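# Slide the open parts bin into the shelf gap

## Task

Move the open bin that sits on the table into the empty slot in the shelf's row of bins. Its open front must face outward the same way as the neighbouring bins, and every part inside must stay in it. The board over the slot is low, so tilting the bin on the way in may help. It counts only when the bin is pushed fully in and sits behind the shelf's front lip, and the parts of the other bins are still in their own bins.

## Robot and tools

Robot: two arms, left_arm and right_arm, each with a two-finger gripper. left_arm is the robot's own left and sits on the +y side; image left/right does not follow these names. URDF root positions: left_arm (-0.031, +0.275, +0.119) m, right_arm (-0.031, -0.275, +0.119) m.

Scene frame (used by all positions and all offsets): origin at table-top height above the middle of the robot's foot; +x points forward out over the table, +y to the robot's left, +z up. The table top starts near x = +0.15 m and may be slightly skewed. Each result gives end_effector_position (m) and end_effector_quat_wxyz per arm in this frame; these can be a few cm off, more at long reach. The position is the point between the finger pads, about 1 cm back from the tips. Fingers point along the gripper's own +z and open and close along its y.

execute_actions(actions, cameras): actions is a list of actions run in order. Each action is a table of 1 to 15 rows; each row is one control step of 1/30 s, and a short table repeats its final row until 15 steps are used. A row is a single flat list of 14 numbers, each in [-1, 1], covering both arms even if one is idle: left_arm dx, dy, dz, rx, ry, rz, opening, then right_arm dx, dy, dz, rx, ry, rz, opening. The six pose numbers are offsets, not poses: they are measured from that arm's Hand target as it was when the action began, along scene axes, and every row of the action counts from that same start. 1.0 equals 0.6 m for dx/dy/dz and 180 degrees for rotation; rx, ry, rz form one rotation vector, turning the gripper about its Hand target position. A translation longer than 1.0 may be scaled down along its direction. Repeating the same offset in a new action moves the arm further. Opening is absolute, not an offset: +1 fully open (0.094 m), -1 closed. To keep a gripper as it is, resend its present opening; 0 means half open. All-zero pose numbers re-request the current Hand target. An empty actions list just reports state and images. cameras picks images: omitted, null or ["all"] gives all, [] gives none; an unknown name invalidates the call.

move(target, speed, blend, opening_speed, blocking, cameras): drives each gripper in a straight line. target is one 14-number row laid out as above, or a list of up to 15 such rows; every row is an offset from the Hand targets at the move's start, not from the previous row. speed is m/s, 0.002 to 4.3 (default 0.25), one value or one per row; rotation is capped at twice that in rad/s. blend (m) rounds corners at intermediate rows. opening_speed is per second on the -1..+1 scale, at least 0.2; use a low value to close gently. Moves last 0.5 to 10 s and do not avoid obstacles or the other arm. Faster moves lag, stray and hit harder. blocking=false returns early while the move continues. The result adds a move: line such as done, off_target, moving, held or fault; limits=paced means a commanded pose was clipped, limits=held means a check withheld steps. done means at rest within 10 mm and 2 degrees; it says nothing about contact.

wait(seconds 0 to 10) lets the scene run holding the last commands. stop brakes a running move. zoom_image(camera, region [x0, y0, x1, y1] in pixels, at most 504 by 504, origin top left) enlarges part of that camera's newest image. read_manual returns licence text only. finished_scene(scene = current scene number) ends the scene irreversibly; the goal must hold with the robot let go.

Cameras: cam_head_left, cam_head_right (fixed, pinhole), cam_left_wrist, cam_right_wrist (fisheye), all 672x504. Calibration K and T_world_to_cam map scene points to pixels; fixed cameras may have shifted a little, wrist images can lag during motion.

Control behaviour: each step the commanded orientation is limited to 40 degrees from the measured one. Hand target in a result is the last command after that limit and is the base for the next offsets. Grippers often stop short of it, even by a centimetre in free air; a new action (even all zeros) requests it again, and any remaining gap can be sent as an offset. An arm blocked by an object keeps pushing until commanded back past its gripper. Avoid paths near an arm's own base or with the wrist near the first joint axis; these can flip shoulder posture.

Gripping: grip_measured uses the opening scale; it reads slightly wide when empty and somewhat narrower than a firmly held part. Commanding roughly 0.05 below the reading at first contact gives full force (about 50 to 64 N per pad). To release, command well above grip_measured. grip_effort_nm is motor effort (negative closing), not pad force. Joint torques include gravity and offsets; torques 3 and 4 wrap at ±28 N m.

Heat: holding loads, stretching out, or pressing toward unreachable poses heats motors; MOTOR HOT appears at 85 °C, and at 100 °C that arm goes limp (OVER-TEMPERATURE FAULT) for 30 to 60 s or more.

Avoid: dropping the bin or spilling its parts, releasing it while it moves, knocking parts out of other bins, hard hits or strong pushes, anything leaving the table or being left off it, contact between the arms, and one gripper closing on the other's fingers. The clearance check may block arms getting too close, but not gripper-to-gripper contact. Loose objects may occasionally be nudged by outside disturbances.

Each tool is called after ">>>" as name(argument=value, ...) on one line, values as JSON.

## Session

>>> execute_actions(actions=[])

Scene clock: 0.00 s.
left_arm: end_effector_position=(+0.5259, -0.0103, +0.3795) grip_measured=+1.000 grip_effort_nm=n/a end_effector_quat_wxyz=(+0.440, +0.680, +0.503, -0.301) | right_arm: end_effector_position=(+0.6044, -0.3936, +0.3100) grip_measured=+1.000 grip_effort_nm=n/a end_effector_quat_wxyz=(-0.529, -0.355, -0.627, +0.448)
Joint positions: left_arm=[0.375 1.685 1.499 -0.819 0.906 1.333 0.094] | right_arm=[-0.567 1.895 1.168 1.108 1.321 -0.514 0.094]
Joint velocities: within noise
Joint torques (N m): no reading
Heat: left arm: hottest elbow 27 °C; right arm: hottest waist 28 °C.
Hand target: left_arm +0.5333, -0.0108, +0.3932; +0.451, +0.682, +0.496, -0.293 | right_arm +0.6088, -0.3940, +0.3170; +0.534, +0.361, +0.621, -0.445
Tool commands: left_gripper/opening=+1.0 right_gripper/opening=+1.0

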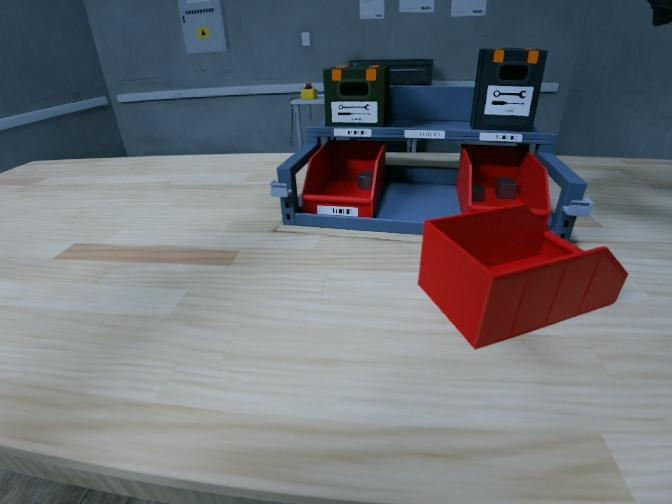

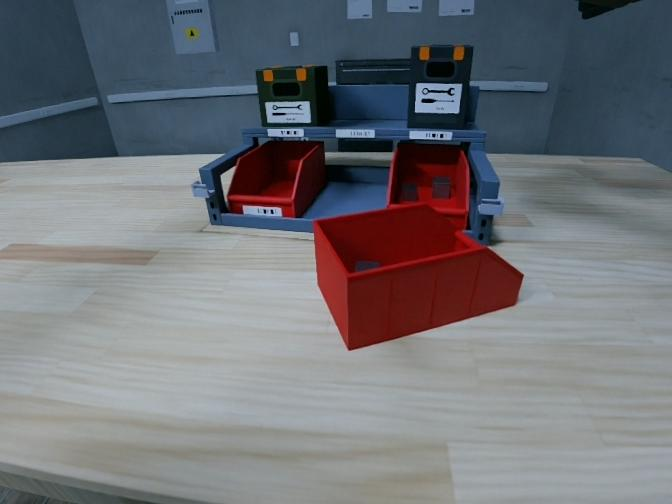

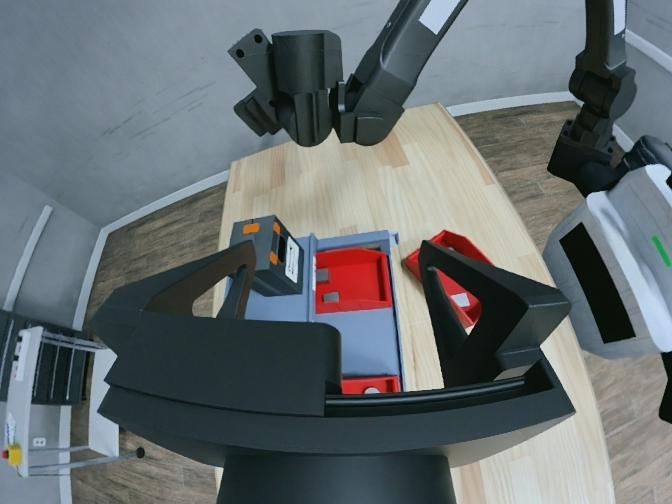

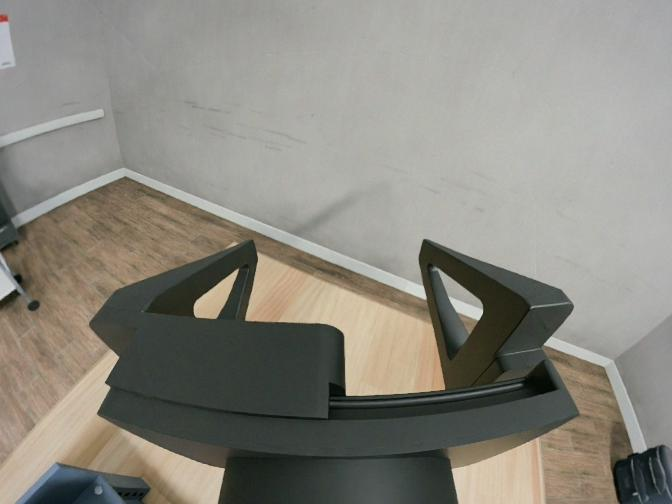

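>>> zoom_image(camera="cam_head_left", region=[250, 40, 650, 360])

>>> zoom_image(camera="cam_head_right", region=[180, 40, 560, 360])

>>> zoom_image(camera="cam_left_wrist", region=[200, 180, 540, 480])

Scaled by 1.260 from the camera's 672x504 image, which has a finer 960x720 frame.

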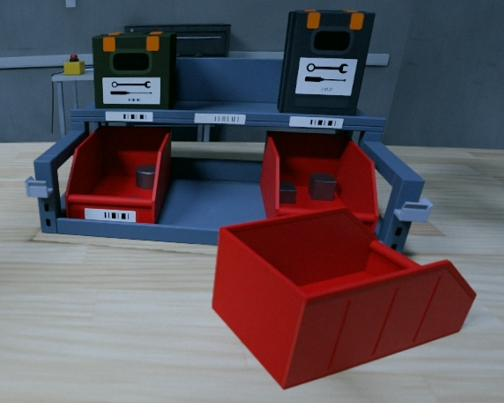

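Scaled by 1.326 from the camera's 672x504 image, which has a finer 960x720 frame.

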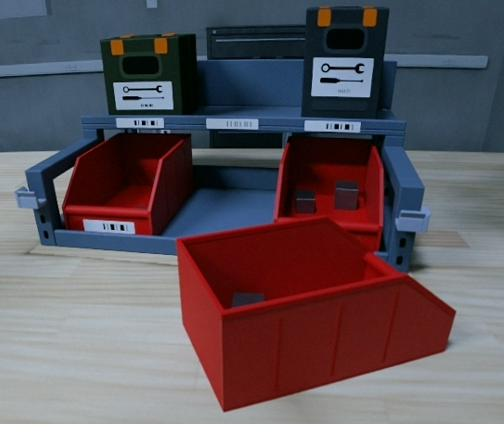

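Scaled by 1.482 from the camera's 672x504 image, which has a finer 960x720 frame.

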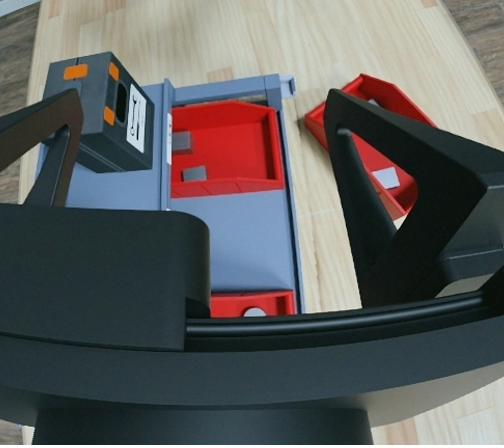

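>>> move(target=[0,0,0,0,0,0,1,-0.381,0.29,0.022,0.266,0.296,0.3066,1], speed=0.3)

Scene clock: 172.60 s.
left_arm: end_effector_position=(+0.5259, -0.0103, +0.3795) grip_measured=+1.000 grip_effort_nm=0.007 end_effector_quat_wxyz=(+0.440, +0.680, +0.503, -0.301) | right_arm: end_effector_position=(+0.3663, -0.2272, +0.3025) grip_measured=+1.000 grip_effort_nm=0.002 end_effector_quat_wxyz=(+0.148, +0.009, +0.989, -0.008)
Joint positions: left_arm=[0.375 1.685 1.499 -0.819 0.906 1.333 0.094] | right_arm=[-0.408 1.145 0.976 -1.06 0.219 0.242 0.094]
Joint velocities: within noise
Joint torques (N m): left_arm=[-2.08 -17.03 10.82 1.24 0.57 -0.08] | right_arm=[2.2 -9.17 13.67 0.16 -0.08 -0.19]
Heat: left arm: hottest elbow 39 °C; right arm: hottest shoulder 33 °C.
Hand target: left_arm +0.5333, -0.0108, +0.3932; +0.451, +0.682, +0.496, -0.293 | right_arm +0.3803, -0.2200, +0.3302; +0.173, +0.000, +0.985, +0.001
Off the commanded pose: left_arm 0.016 m, 2 deg | right_arm 0.032 m, 3 deg.
move: off_target (left_arm, right_arm)
camera_calibration:
cam_right_wrist: T_world_to_cam=[[-0.0017592, -0.999988, 0.00460542, -0.226254], [-0.944305, 0.0031767, 0.329056, 0.249587], [-0.329066, -0.00377004, -0.944299, 0.527397], [0, 0, 0, 1]] pos_world=[0.408836, -0.225056, 0.416935]

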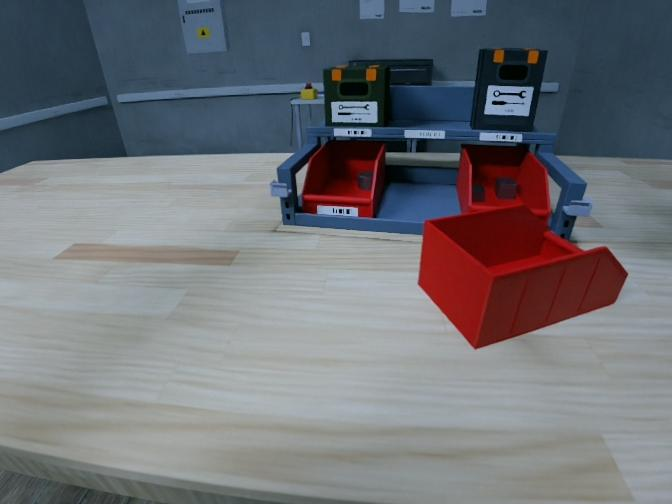

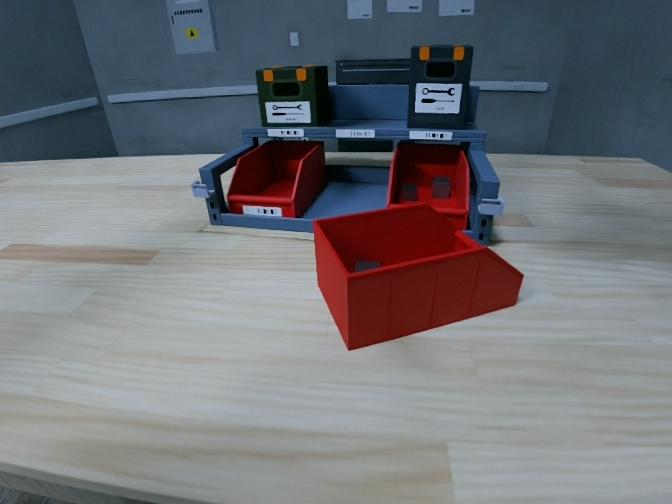

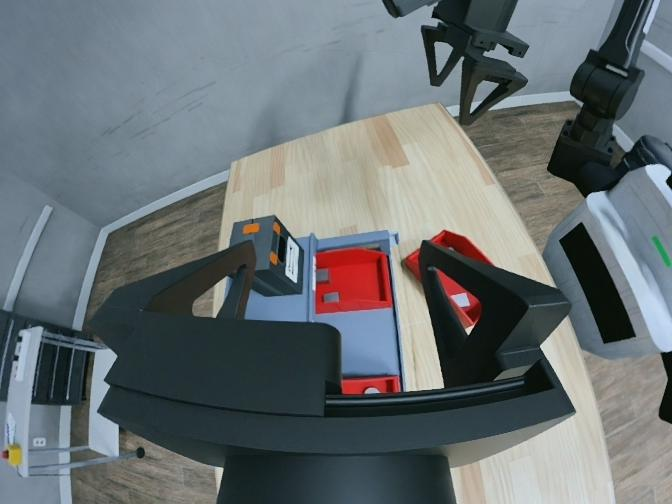

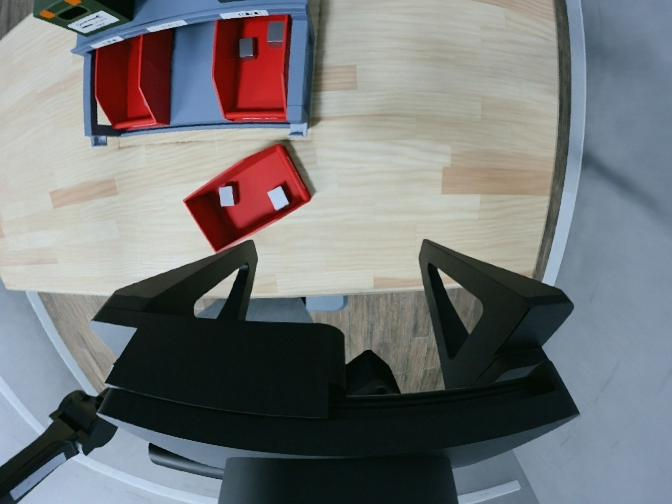

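>>> zoom_image(camera="cam_right_wrist", region=[60, 0, 340, 260])

Scaled by 1.800 from the camera's 672x504 image, which has a finer 960x720 frame.

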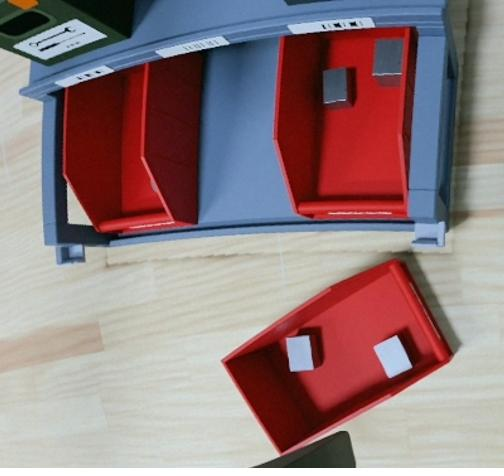

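>>> move(target=[0,0,0,0,0,0,1,0.033,-0.017,-0.184,0.1688,-0.1045,0.6301,0.0], speed=0.4)

Scene clock: 263.60 s.
left_arm: end_effector_position=(+0.5259, -0.0103, +0.3795) grip_measured=+1.000 grip_effort_nm=0.007 end_effector_quat_wxyz=(+0.440, +0.680, +0.503, -0.301) | right_arm: end_effector_position=(+0.3869, -0.2302, +0.2151) grip_measured=+0.002 grip_effort_nm=-0.115 end_effector_quat_wxyz=(+0.198, -0.743, +0.543, +0.338)
Joint positions: left_arm=[0.375 1.685 1.499 -0.819 0.906 1.333 0.094] | right_arm=[-0.781 1.68 1.224 -1.455 -0.592 -2.095 0.047]
Joint velocities: within noise
Joint torques (N m): left_arm=[-2.14 -17.2 10.86 1.26 0.58 -0.08] | right_arm=[2.02 -13.45 10.1 -1.26 -0.49 -0.19]
Heat: left arm: hottest elbow 39 °C; right arm: hottest elbow 34 °C.
Hand target: left_arm +0.5333, -0.0108, +0.3932; +0.451, +0.682, +0.496, -0.293 | right_arm +0.4000, -0.2302, +0.2197; -0.222, +0.771, -0.477, -0.360
Off the commanded pose: left_arm 0.016 m, 2 deg | right_arm 0.014 m, 9 deg.
joint sent to its limit (right arm) — joint 6 (wrist roll), lower limit. The joint targets are off in orientation, not in position.
move: off_target (left_arm, right_arm)
camera_calibration:
cam_right_wrist: T_world_to_cam=[[0.933498, 0.351321, -0.0717985, -0.263236], [0.335573, -0.926476, -0.17039, -0.303977], [-0.126381, 0.134965, -0.982758, 0.413432], [0, 0, 0, 1]] pos_world=[0.399987, -0.244946, 0.335609]

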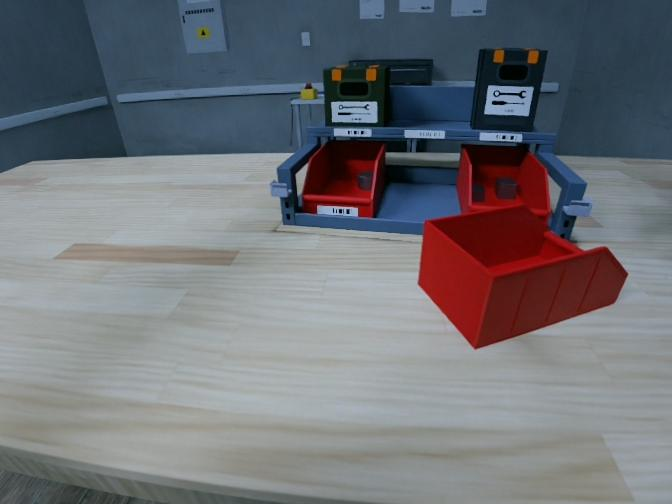

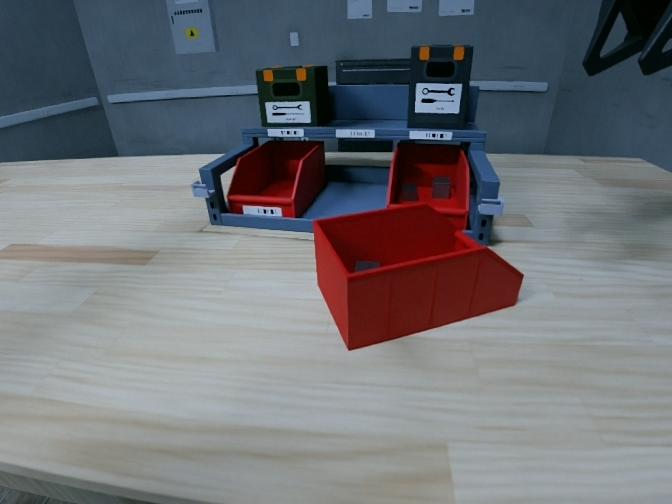

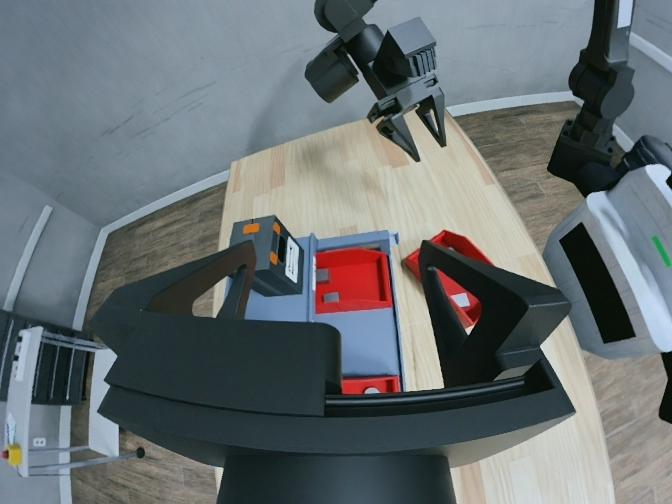

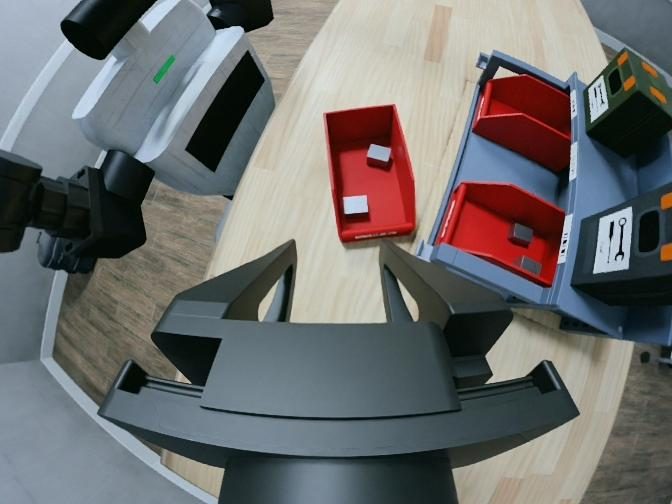

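>>> zoom_image(camera="cam_right_wrist", region=[280, 80, 460, 260])

Scaled by 2.800 from the camera's 672x504 image, which has a finer 960x720 frame.

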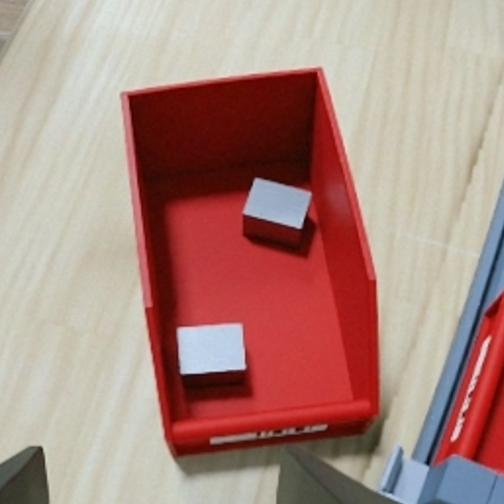

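>>> move(target=[0,0,0,0,0,0,1,-0.077,0.112,-0.145,-0.1492,-0.0744,0,0.0], speed=0.25)

Scene clock: 311.87 s.
left_arm: end_effector_position=(+0.5259, -0.0103, +0.3795) grip_measured=+1.000 grip_effort_nm=0.012 end_effector_quat_wxyz=(+0.440, +0.680, +0.503, -0.301) | right_arm: end_effector_position=(+0.3534, -0.1662, +0.1289) grip_measured=+0.002 grip_effort_nm=-0.115 end_effector_quat_wxyz=(+0.086, -0.837, +0.518, +0.154)
Joint positions: left_arm=[0.375 1.685 1.499 -0.819 0.906 1.333 0.094] | right_arm=[-0.495 1.612 0.957 -0.962 -0.216 -1.852 0.047]
Joint velocities: within noise
Joint torques (N m): left_arm=[-2.02 -17.03 10.84 1.26 0.57 -0.08] | right_arm=[2.26 -13.45 5.71 -0.05 -0.32 -0.01]
Heat: left arm: hottest elbow 40 °C; right arm: hottest elbow 35 °C.
Hand target: left_arm +0.5333, -0.0108, +0.3932; +0.451, +0.682, +0.496, -0.293 | right_arm +0.3539, -0.1630, +0.1327; -0.091, +0.837, -0.518, -0.148
Off the commanded pose: left_arm 0.016 m, 2 deg | right_arm 0.005 m, 1 deg.
move: off_target (left_arm)
camera_calibration:
cam_right_wrist: T_world_to_cam=[[0.884888, 0.465249, -0.0227294, -0.230831], [0.453246, -0.848753, 0.272371, -0.333915], [0.107428, -0.25132, -0.961924, 0.16628], [0, 0, 0, 1]] pos_world=[0.337742, -0.134228, 0.24565]

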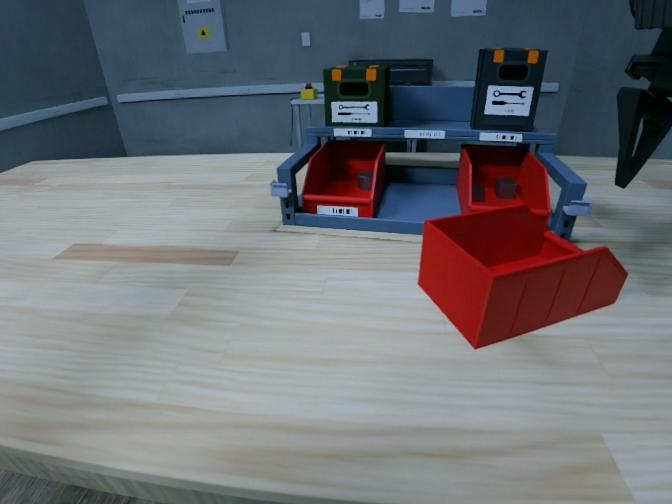

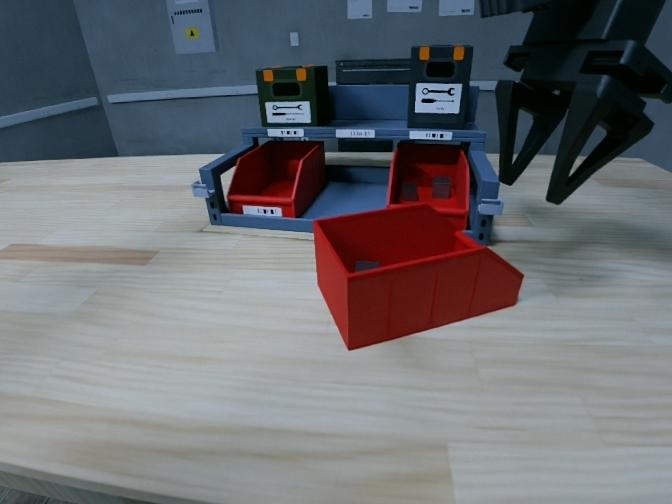

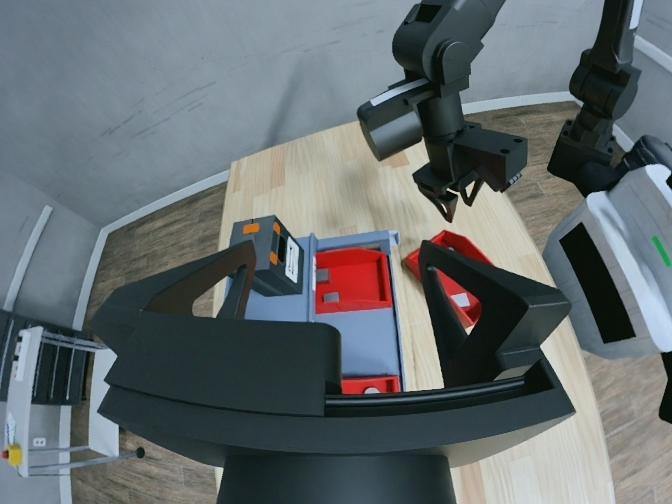

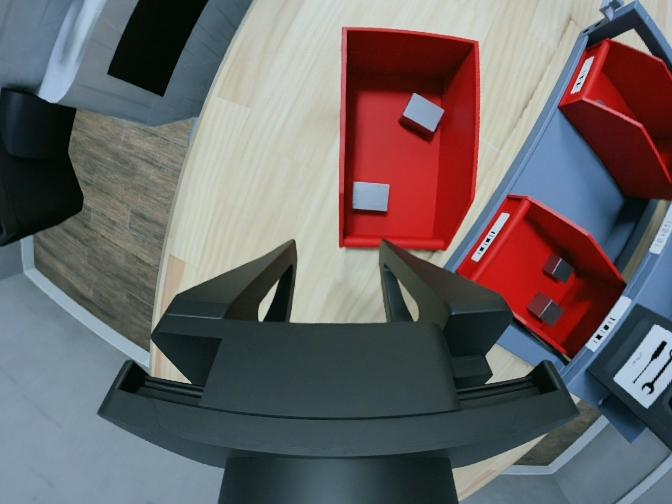

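>>> move(target=[0,0,0,0,0,0,1,-0.0265,0.045,-0.1195,0,0,0,0.0], speed=0.1)

Scene clock: 324.77 s.
left_arm: end_effector_position=(+0.5259, -0.0103, +0.3795) grip_measured=+1.000 grip_effort_nm=0.007 end_effector_quat_wxyz=(+0.440, +0.680, +0.503, -0.301) | right_arm: end_effector_position=(+0.3417, -0.1419, +0.0655) grip_measured=+0.002 grip_effort_nm=-0.115 end_effector_quat_wxyz=(+0.094, -0.836, +0.520, +0.145)
Joint positions: left_arm=[0.375 1.685 1.499 -0.819 0.906 1.333 0.094] | right_arm=[-0.449 1.725 0.876 -0.733 -0.216 -1.799 0.047]
Joint velocities: within noise
Joint torques (N m): left_arm=[-2.14 -17.08 10.82 1.22 0.57 -0.09] | right_arm=[2.84 -11.81 4.79 -0.14 -0.37 -0.01]
Heat: left arm: hottest elbow 40 °C; right arm: hottest elbow 34 °C.
Hand target: left_arm +0.5333, -0.0108, +0.3932; +0.451, +0.682, +0.496, -0.293 | right_arm +0.3380, -0.1360, +0.0610; -0.091, +0.837, -0.518, -0.148
Off the commanded pose: left_arm 0.016 m, 2 deg | right_arm 0.008 m, 1 deg.
move: off_target (left_arm)
camera_calibration:
cam_right_wrist: T_world_to_cam=[[0.888962, 0.457977, -0.00203237, -0.236942], [0.44019, -0.853194, 0.279808, -0.287241], [0.126412, -0.249633, -0.960054, 0.106293], [0, 0, 0, 1]] pos_world=[0.323636, -0.110024, 0.181938]

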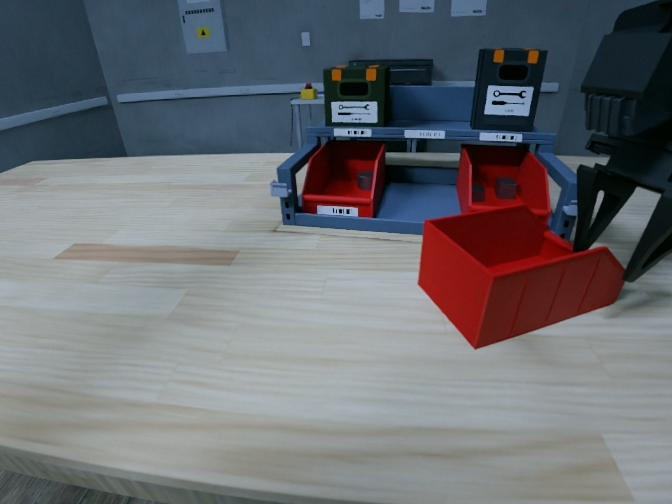

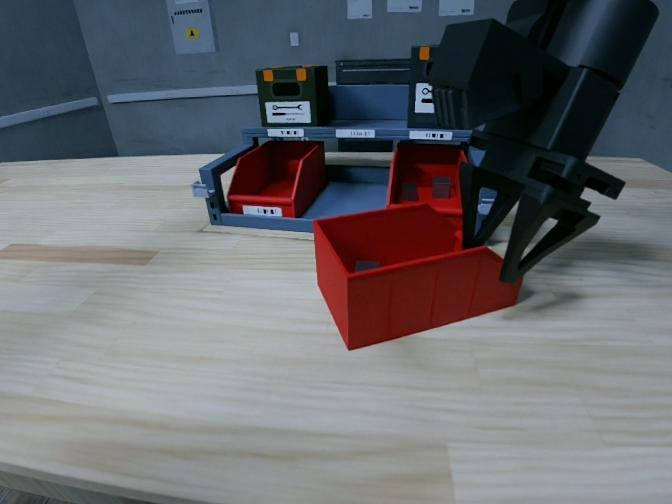

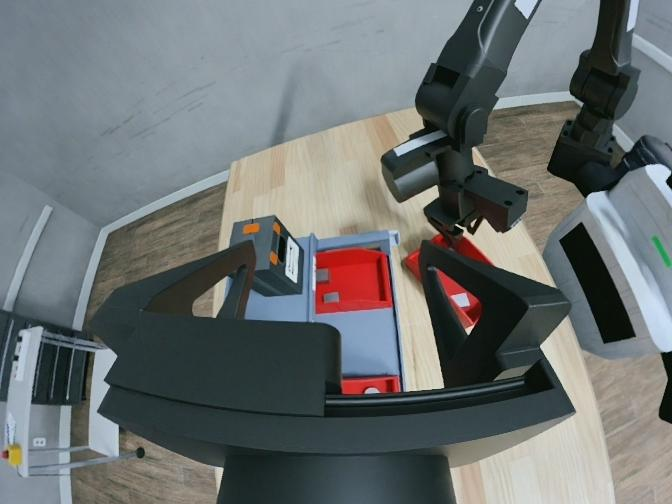

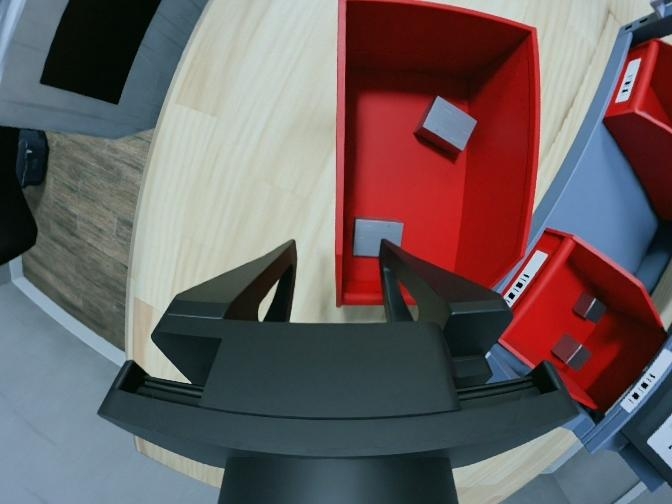

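>>> move(target=[0,0,0,0,0,0,1,0,0,0,0,0,0,-1.0], speed=0.1, opening_speed=0.6, cameras=["cam_right_wrist","cam_head_right"])

Scene clock: 332.60 s.
left_arm: end_effector_position=(+0.5259, -0.0103, +0.3795) grip_measured=+1.000 grip_effort_nm=0.007 end_effector_quat_wxyz=(+0.440, +0.680, +0.503, -0.301) | right_arm: end_effector_position=(+0.3422, -0.1417, +0.0655) grip_measured=-0.938 grip_effort_nm=-0.984 end_effector_quat_wxyz=(+0.095, -0.836, +0.520, +0.145)
Joint positions: left_arm=[0.375 1.685 1.499 -0.819 0.906 1.333 0.094] | right_arm=[-0.449 1.725 0.876 -0.731 -0.216 -1.799 0.003]
Joint velocities: within noise
Joint torques (N m): left_arm=[-2.02 -17.2 10.81 1.25 0.57 -0.08] | right_arm=[2.67 -11.99 4.62 -0.03 -0.37 -0.02]
Heat: left arm: hottest elbow 40 °C; right arm: hottest elbow 33 °C.
Hand target: left_arm +0.5333, -0.0108, +0.3932; +0.451, +0.682, +0.496, -0.293 | right_arm +0.3380, -0.1360, +0.0610; -0.091, +0.837, -0.518, -0.148
Off the commanded pose: left_arm 0.016 m, 2 deg | right_arm 0.008 m, 1 deg.
move: off_target (left_arm)
camera_calibration:
cam_right_wrist: T_world_to_cam=[[0.88946, 0.457012, -0.0000007446, -0.237891], [0.438691, -0.853801, 0.28031, -0.286959], [0.128105, -0.249325, -0.959909, 0.105738], [0, 0, 0, 1]] pos_world=[0.323935, -0.109924, 0.181936]
Images, in order (width x height): cam_head_right 672x504, cam_right_wrist 672x504.

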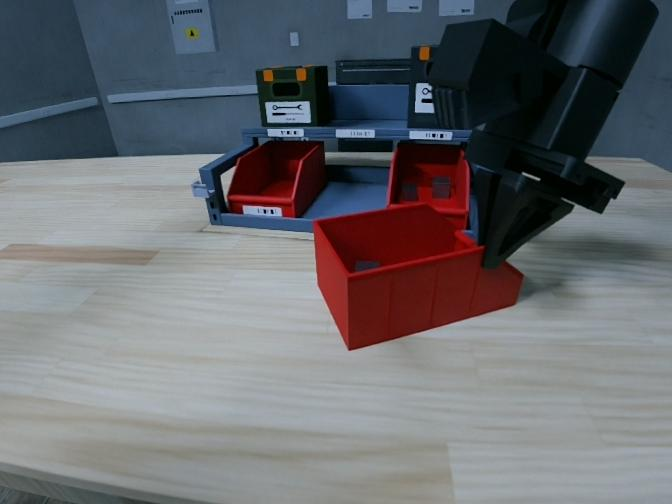

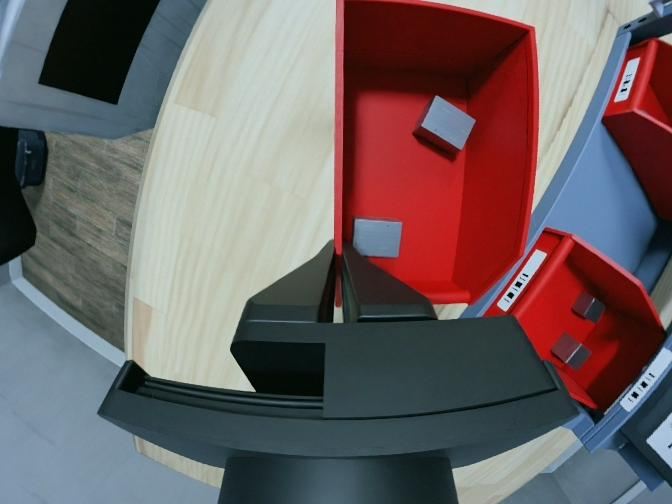

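>>> move(target=[[-0.389,0.568,-0.122,-0.1276,0.0653,0.2919,1,0,0,0.1667,0,0,0,-1.0],[-0.389,0.568,-0.122,-0.1276,0.0653,0.2919,1,-0.08,0.3017,0.183,0,0,-0.658,-1.0]], speed=[0.25,0.25])

Scene clock: 363.27 s.
left_arm: end_effector_position=(+0.3007, +0.3249, +0.3177) grip_measured=+1.000 grip_effort_nm=0.007 end_effector_quat_wxyz=(+0.602, +0.264, +0.719, -0.226) | right_arm: end_effector_position=(+0.2747, +0.0201, +0.1476) grip_measured=-0.940 grip_effort_nm=-1.028 end_effector_quat_wxyz=(+0.151, +0.014, +0.988, -0.023)
Joint positions: left_arm=[1.322 0.828 0.423 -0.225 1.269 0.74 0.094] | right_arm=[0.251 1.615 0.895 -0.737 0.404 0.927 0.003]
Joint velocities: within noise
Joint torques (N m): left_arm=[1.55 -4.54 8.44 0.91 0.59 0.02] | right_arm=[3.14 -12.1 12.12 -0.21 0.74 -0.03]
Heat: left arm: hottest elbow 40 °C; right arm: hottest shoulder 31 °C.
Hand target: left_arm +0.2999, +0.3300, +0.3200; +0.604, +0.262, +0.720, -0.219 | right_arm +0.2900, +0.0452, +0.1708; +0.173, +0.017, +0.985, -0.002
Off the commanded pose: left_arm 0.006 m, 1 deg | right_arm 0.037 m, 4 deg.
move: off_target (right_arm)
camera_calibration:
cam_left_wrist: T_world_to_cam=[[-0.649953, -0.7599, 0.0106485, 0.436762], [-0.549, 0.459786, -0.697994, 0.244184], [0.52551, -0.459509, -0.716024, 0.341251], [0, 0, 0, 1]] pos_world=[0.2386, 0.376431, 0.410132]
cam_right_wrist: T_world_to_cam=[[-0.016387, -0.999366, 0.0316209, 0.021644], [-0.946166, 0.0257238, 0.322658, 0.214412], [-0.323267, -0.0246312, -0.945987, 0.350905], [0, 0, 0, 1]] pos_world=[0.31666, 0.024758, 0.262085]

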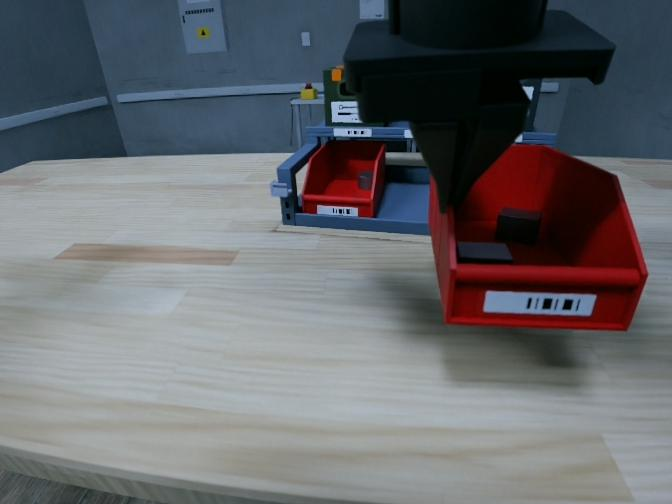

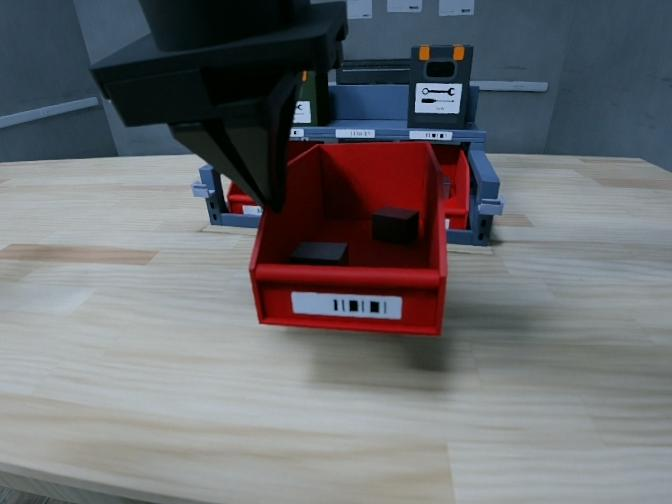

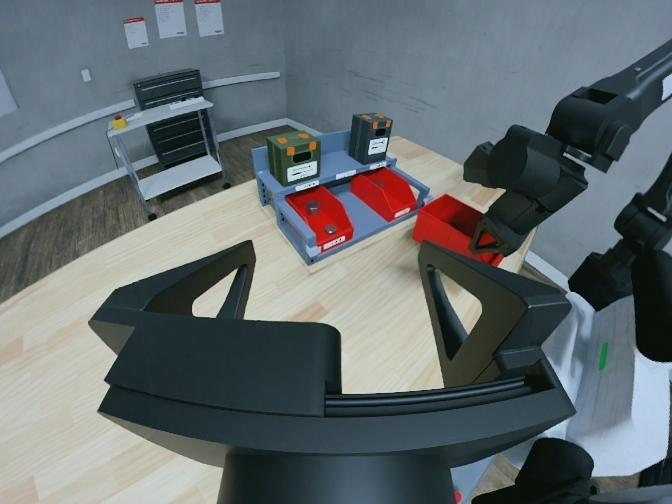

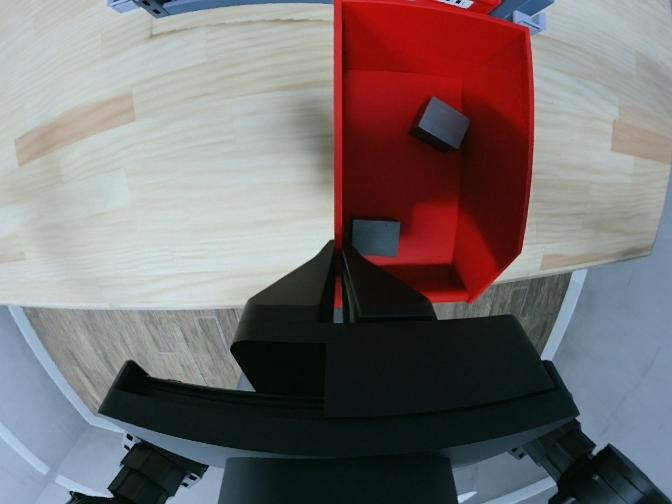

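>>> zoom_image(camera="cam_left_wrist", region=[240, 90, 520, 290])

Scaled by 1.800 from the camera's 672x504 image, which has a finer 960x720 frame.

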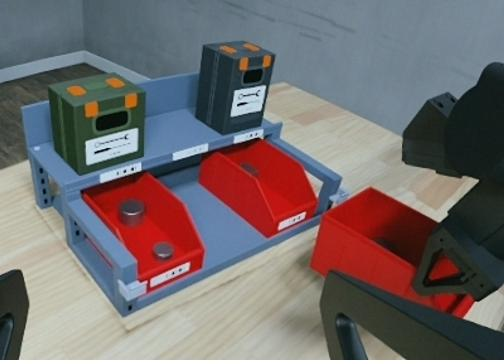

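>>> move(target=[0,0,0,0,0,0,1,0.143,0.013,-0.035,0.0023,0.0666,0,-1.0], speed=0.15)

Scene clock: 419.37 s.
left_arm: end_effector_position=(+0.3007, +0.3249, +0.3177) grip_measured=+1.000 grip_effort_nm=0.012 end_effector_quat_wxyz=(+0.602, +0.264, +0.719, -0.226) | right_arm: end_effector_position=(+0.3506, +0.0394, +0.1278) grip_measured=-0.940 grip_effort_nm=-1.033 end_effector_quat_wxyz=(+0.048, +0.014, +0.999, -0.017)
Joint positions: left_arm=[1.322 0.828 0.423 -0.225 1.269 0.74 0.094] | right_arm=[0.086 1.82 1.17 -0.889 0.231 0.793 0.003]
Joint velocities: within noise
Joint torques (N m): left_arm=[1.61 -4.54 8.46 0.92 0.59 0.02] | right_arm=[1.67 -15.91 12.3 -0.43 0.3 -0.21]
Heat: left arm: hottest elbow 38 °C; right arm: hottest elbow 38 °C.
Hand target: left_arm +0.2999, +0.3300, +0.3200; +0.604, +0.262, +0.720, -0.219 | right_arm +0.3758, +0.0528, +0.1498; +0.070, +0.017, +0.997, -0.001
Off the commanded pose: left_arm 0.006 m, 1 deg | right_arm 0.036 m, 3 deg.
move: off_target (right_arm)
camera_calibration:
cam_left_wrist: T_world_to_cam=[[-0.649953, -0.7599, 0.0106485, 0.436762], [-0.549, 0.459786, -0.697994, 0.244184], [0.52551, -0.459509, -0.716024, 0.341251], [0, 0, 0, 1]] pos_world=[0.2386, 0.376431, 0.410132]
cam_right_wrist: T_world_to_cam=[[-0.0141591, -0.999675, 0.0212218, 0.0433227], [-0.860094, 0.0230007, 0.509617, 0.238059], [-0.509939, -0.011037, -0.86014, 0.411063], [0, 0, 0, 1]] pos_world=[0.414984, 0.04237, 0.231333]

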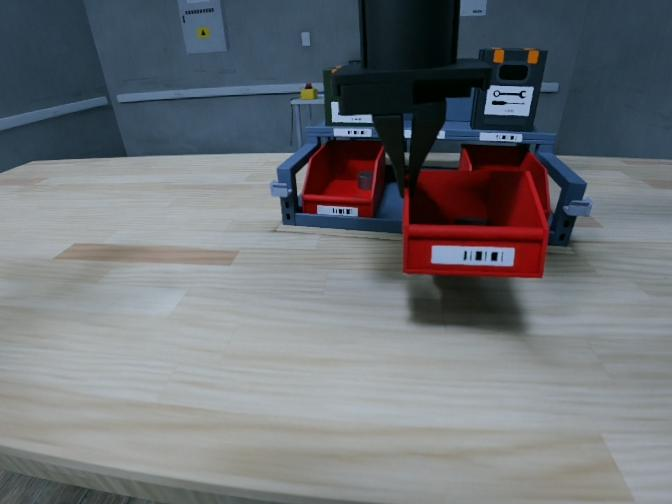

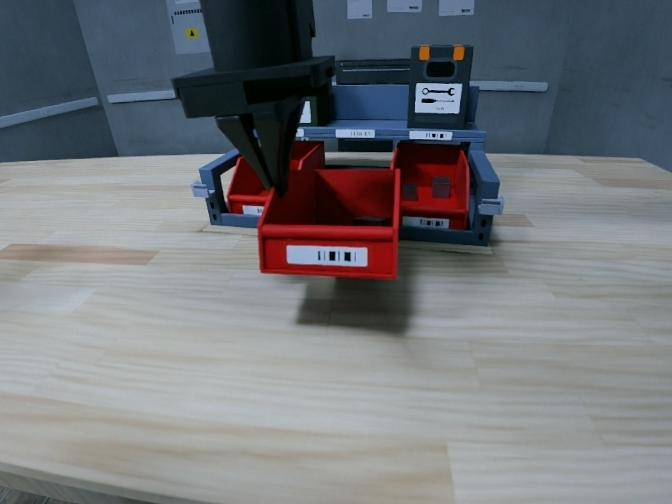

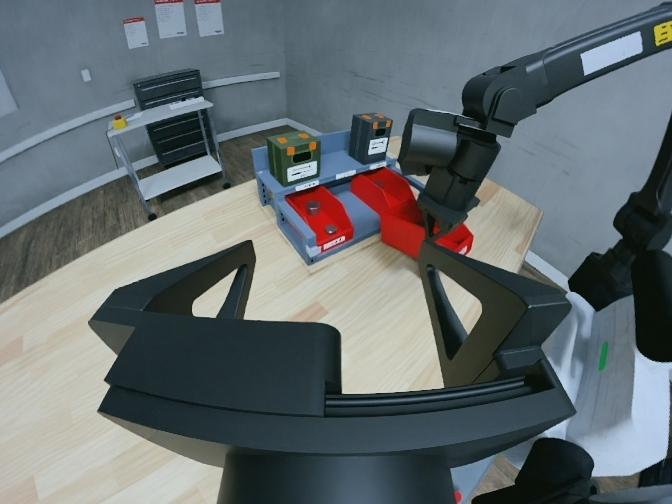

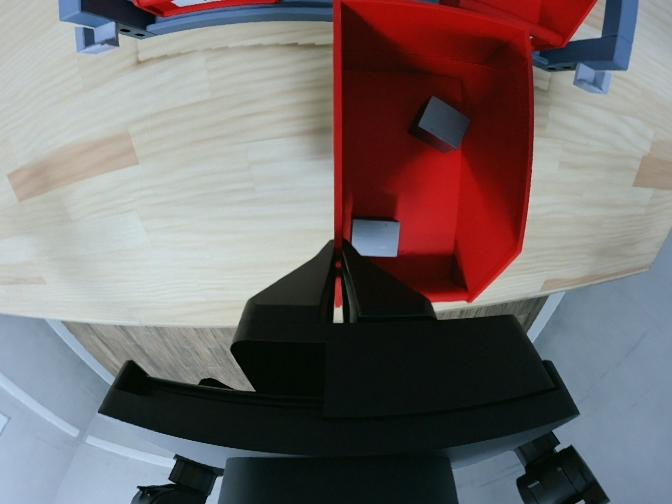

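>>> zoom_image(camera="cam_right_wrist", region=[50, 0, 650, 110])

>>> zoom_image(camera="cam_left_wrist", region=[250, 100, 490, 280])

Region (50, 0, 650, 110) is 600x110 pixels. A region can be at most 504 by 504 pixels.

Scaled by 2.100 from the camera's 672x504 image, which has a finer 960x720 frame.

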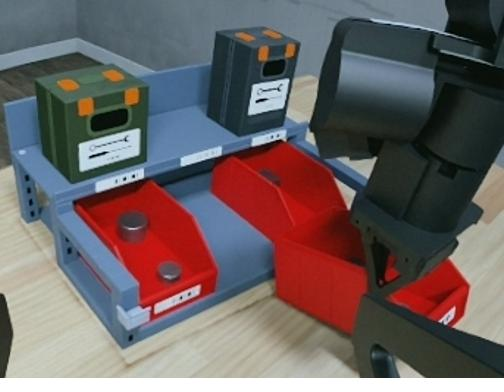

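>>> zoom_image(camera="cam_right_wrist", region=[200, 0, 640, 120])

>>> zoom_image(camera="cam_head_left", region=[260, 100, 600, 290])

Scaled by 1.145 from the camera's 672x504 image, which has a finer 960x720 frame.

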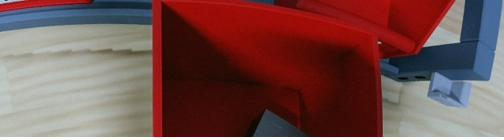

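Scaled by 1.482 from the camera's 672x504 image, which has a finer 960x720 frame.

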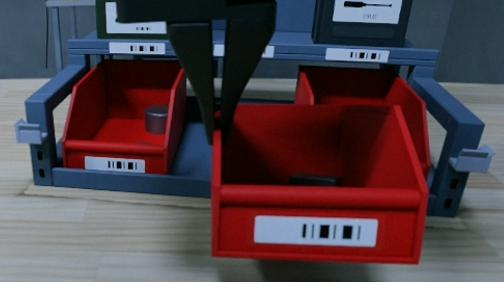

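>>> zoom_image(camera="cam_head_left", region=[380, 130, 580, 290])

>>> zoom_image(camera="cam_head_right", region=[200, 120, 500, 290])

Scaled by 2.520 from the camera's 672x504 image, which has a finer 960x720 frame.

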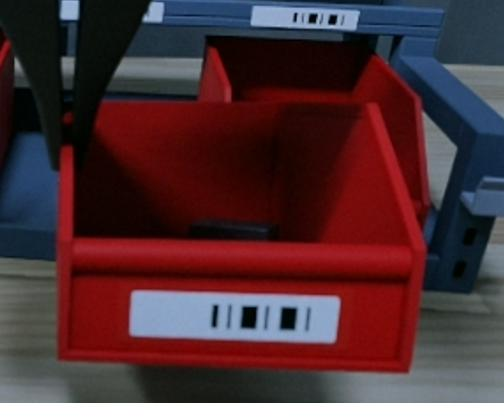

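Scaled by 1.680 from the camera's 672x504 image, which has a finer 960x720 frame.

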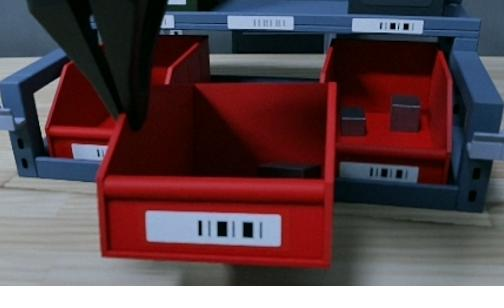

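>>> zoom_image(camera="cam_left_wrist", region=[250, 150, 410, 290])

>>> zoom_image(camera="cam_head_left", region=[260, 120, 420, 260])

Scaled by 3.150 from the camera's 672x504 image, which has a finer 960x720 frame.

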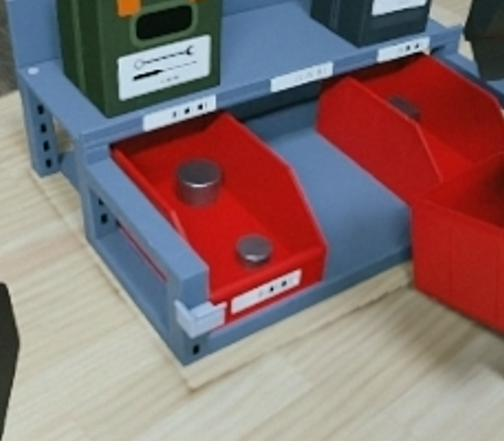

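Scaled by 3.150 from the camera's 672x504 image, which has a finer 960x720 frame.

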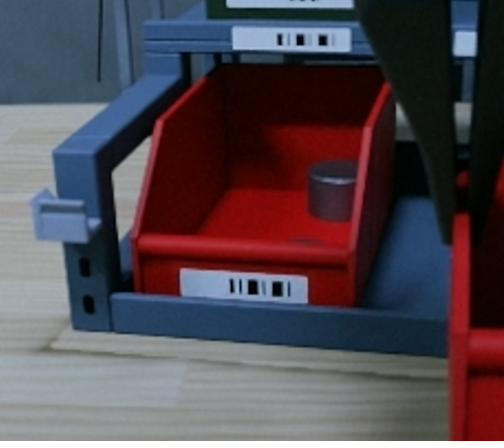

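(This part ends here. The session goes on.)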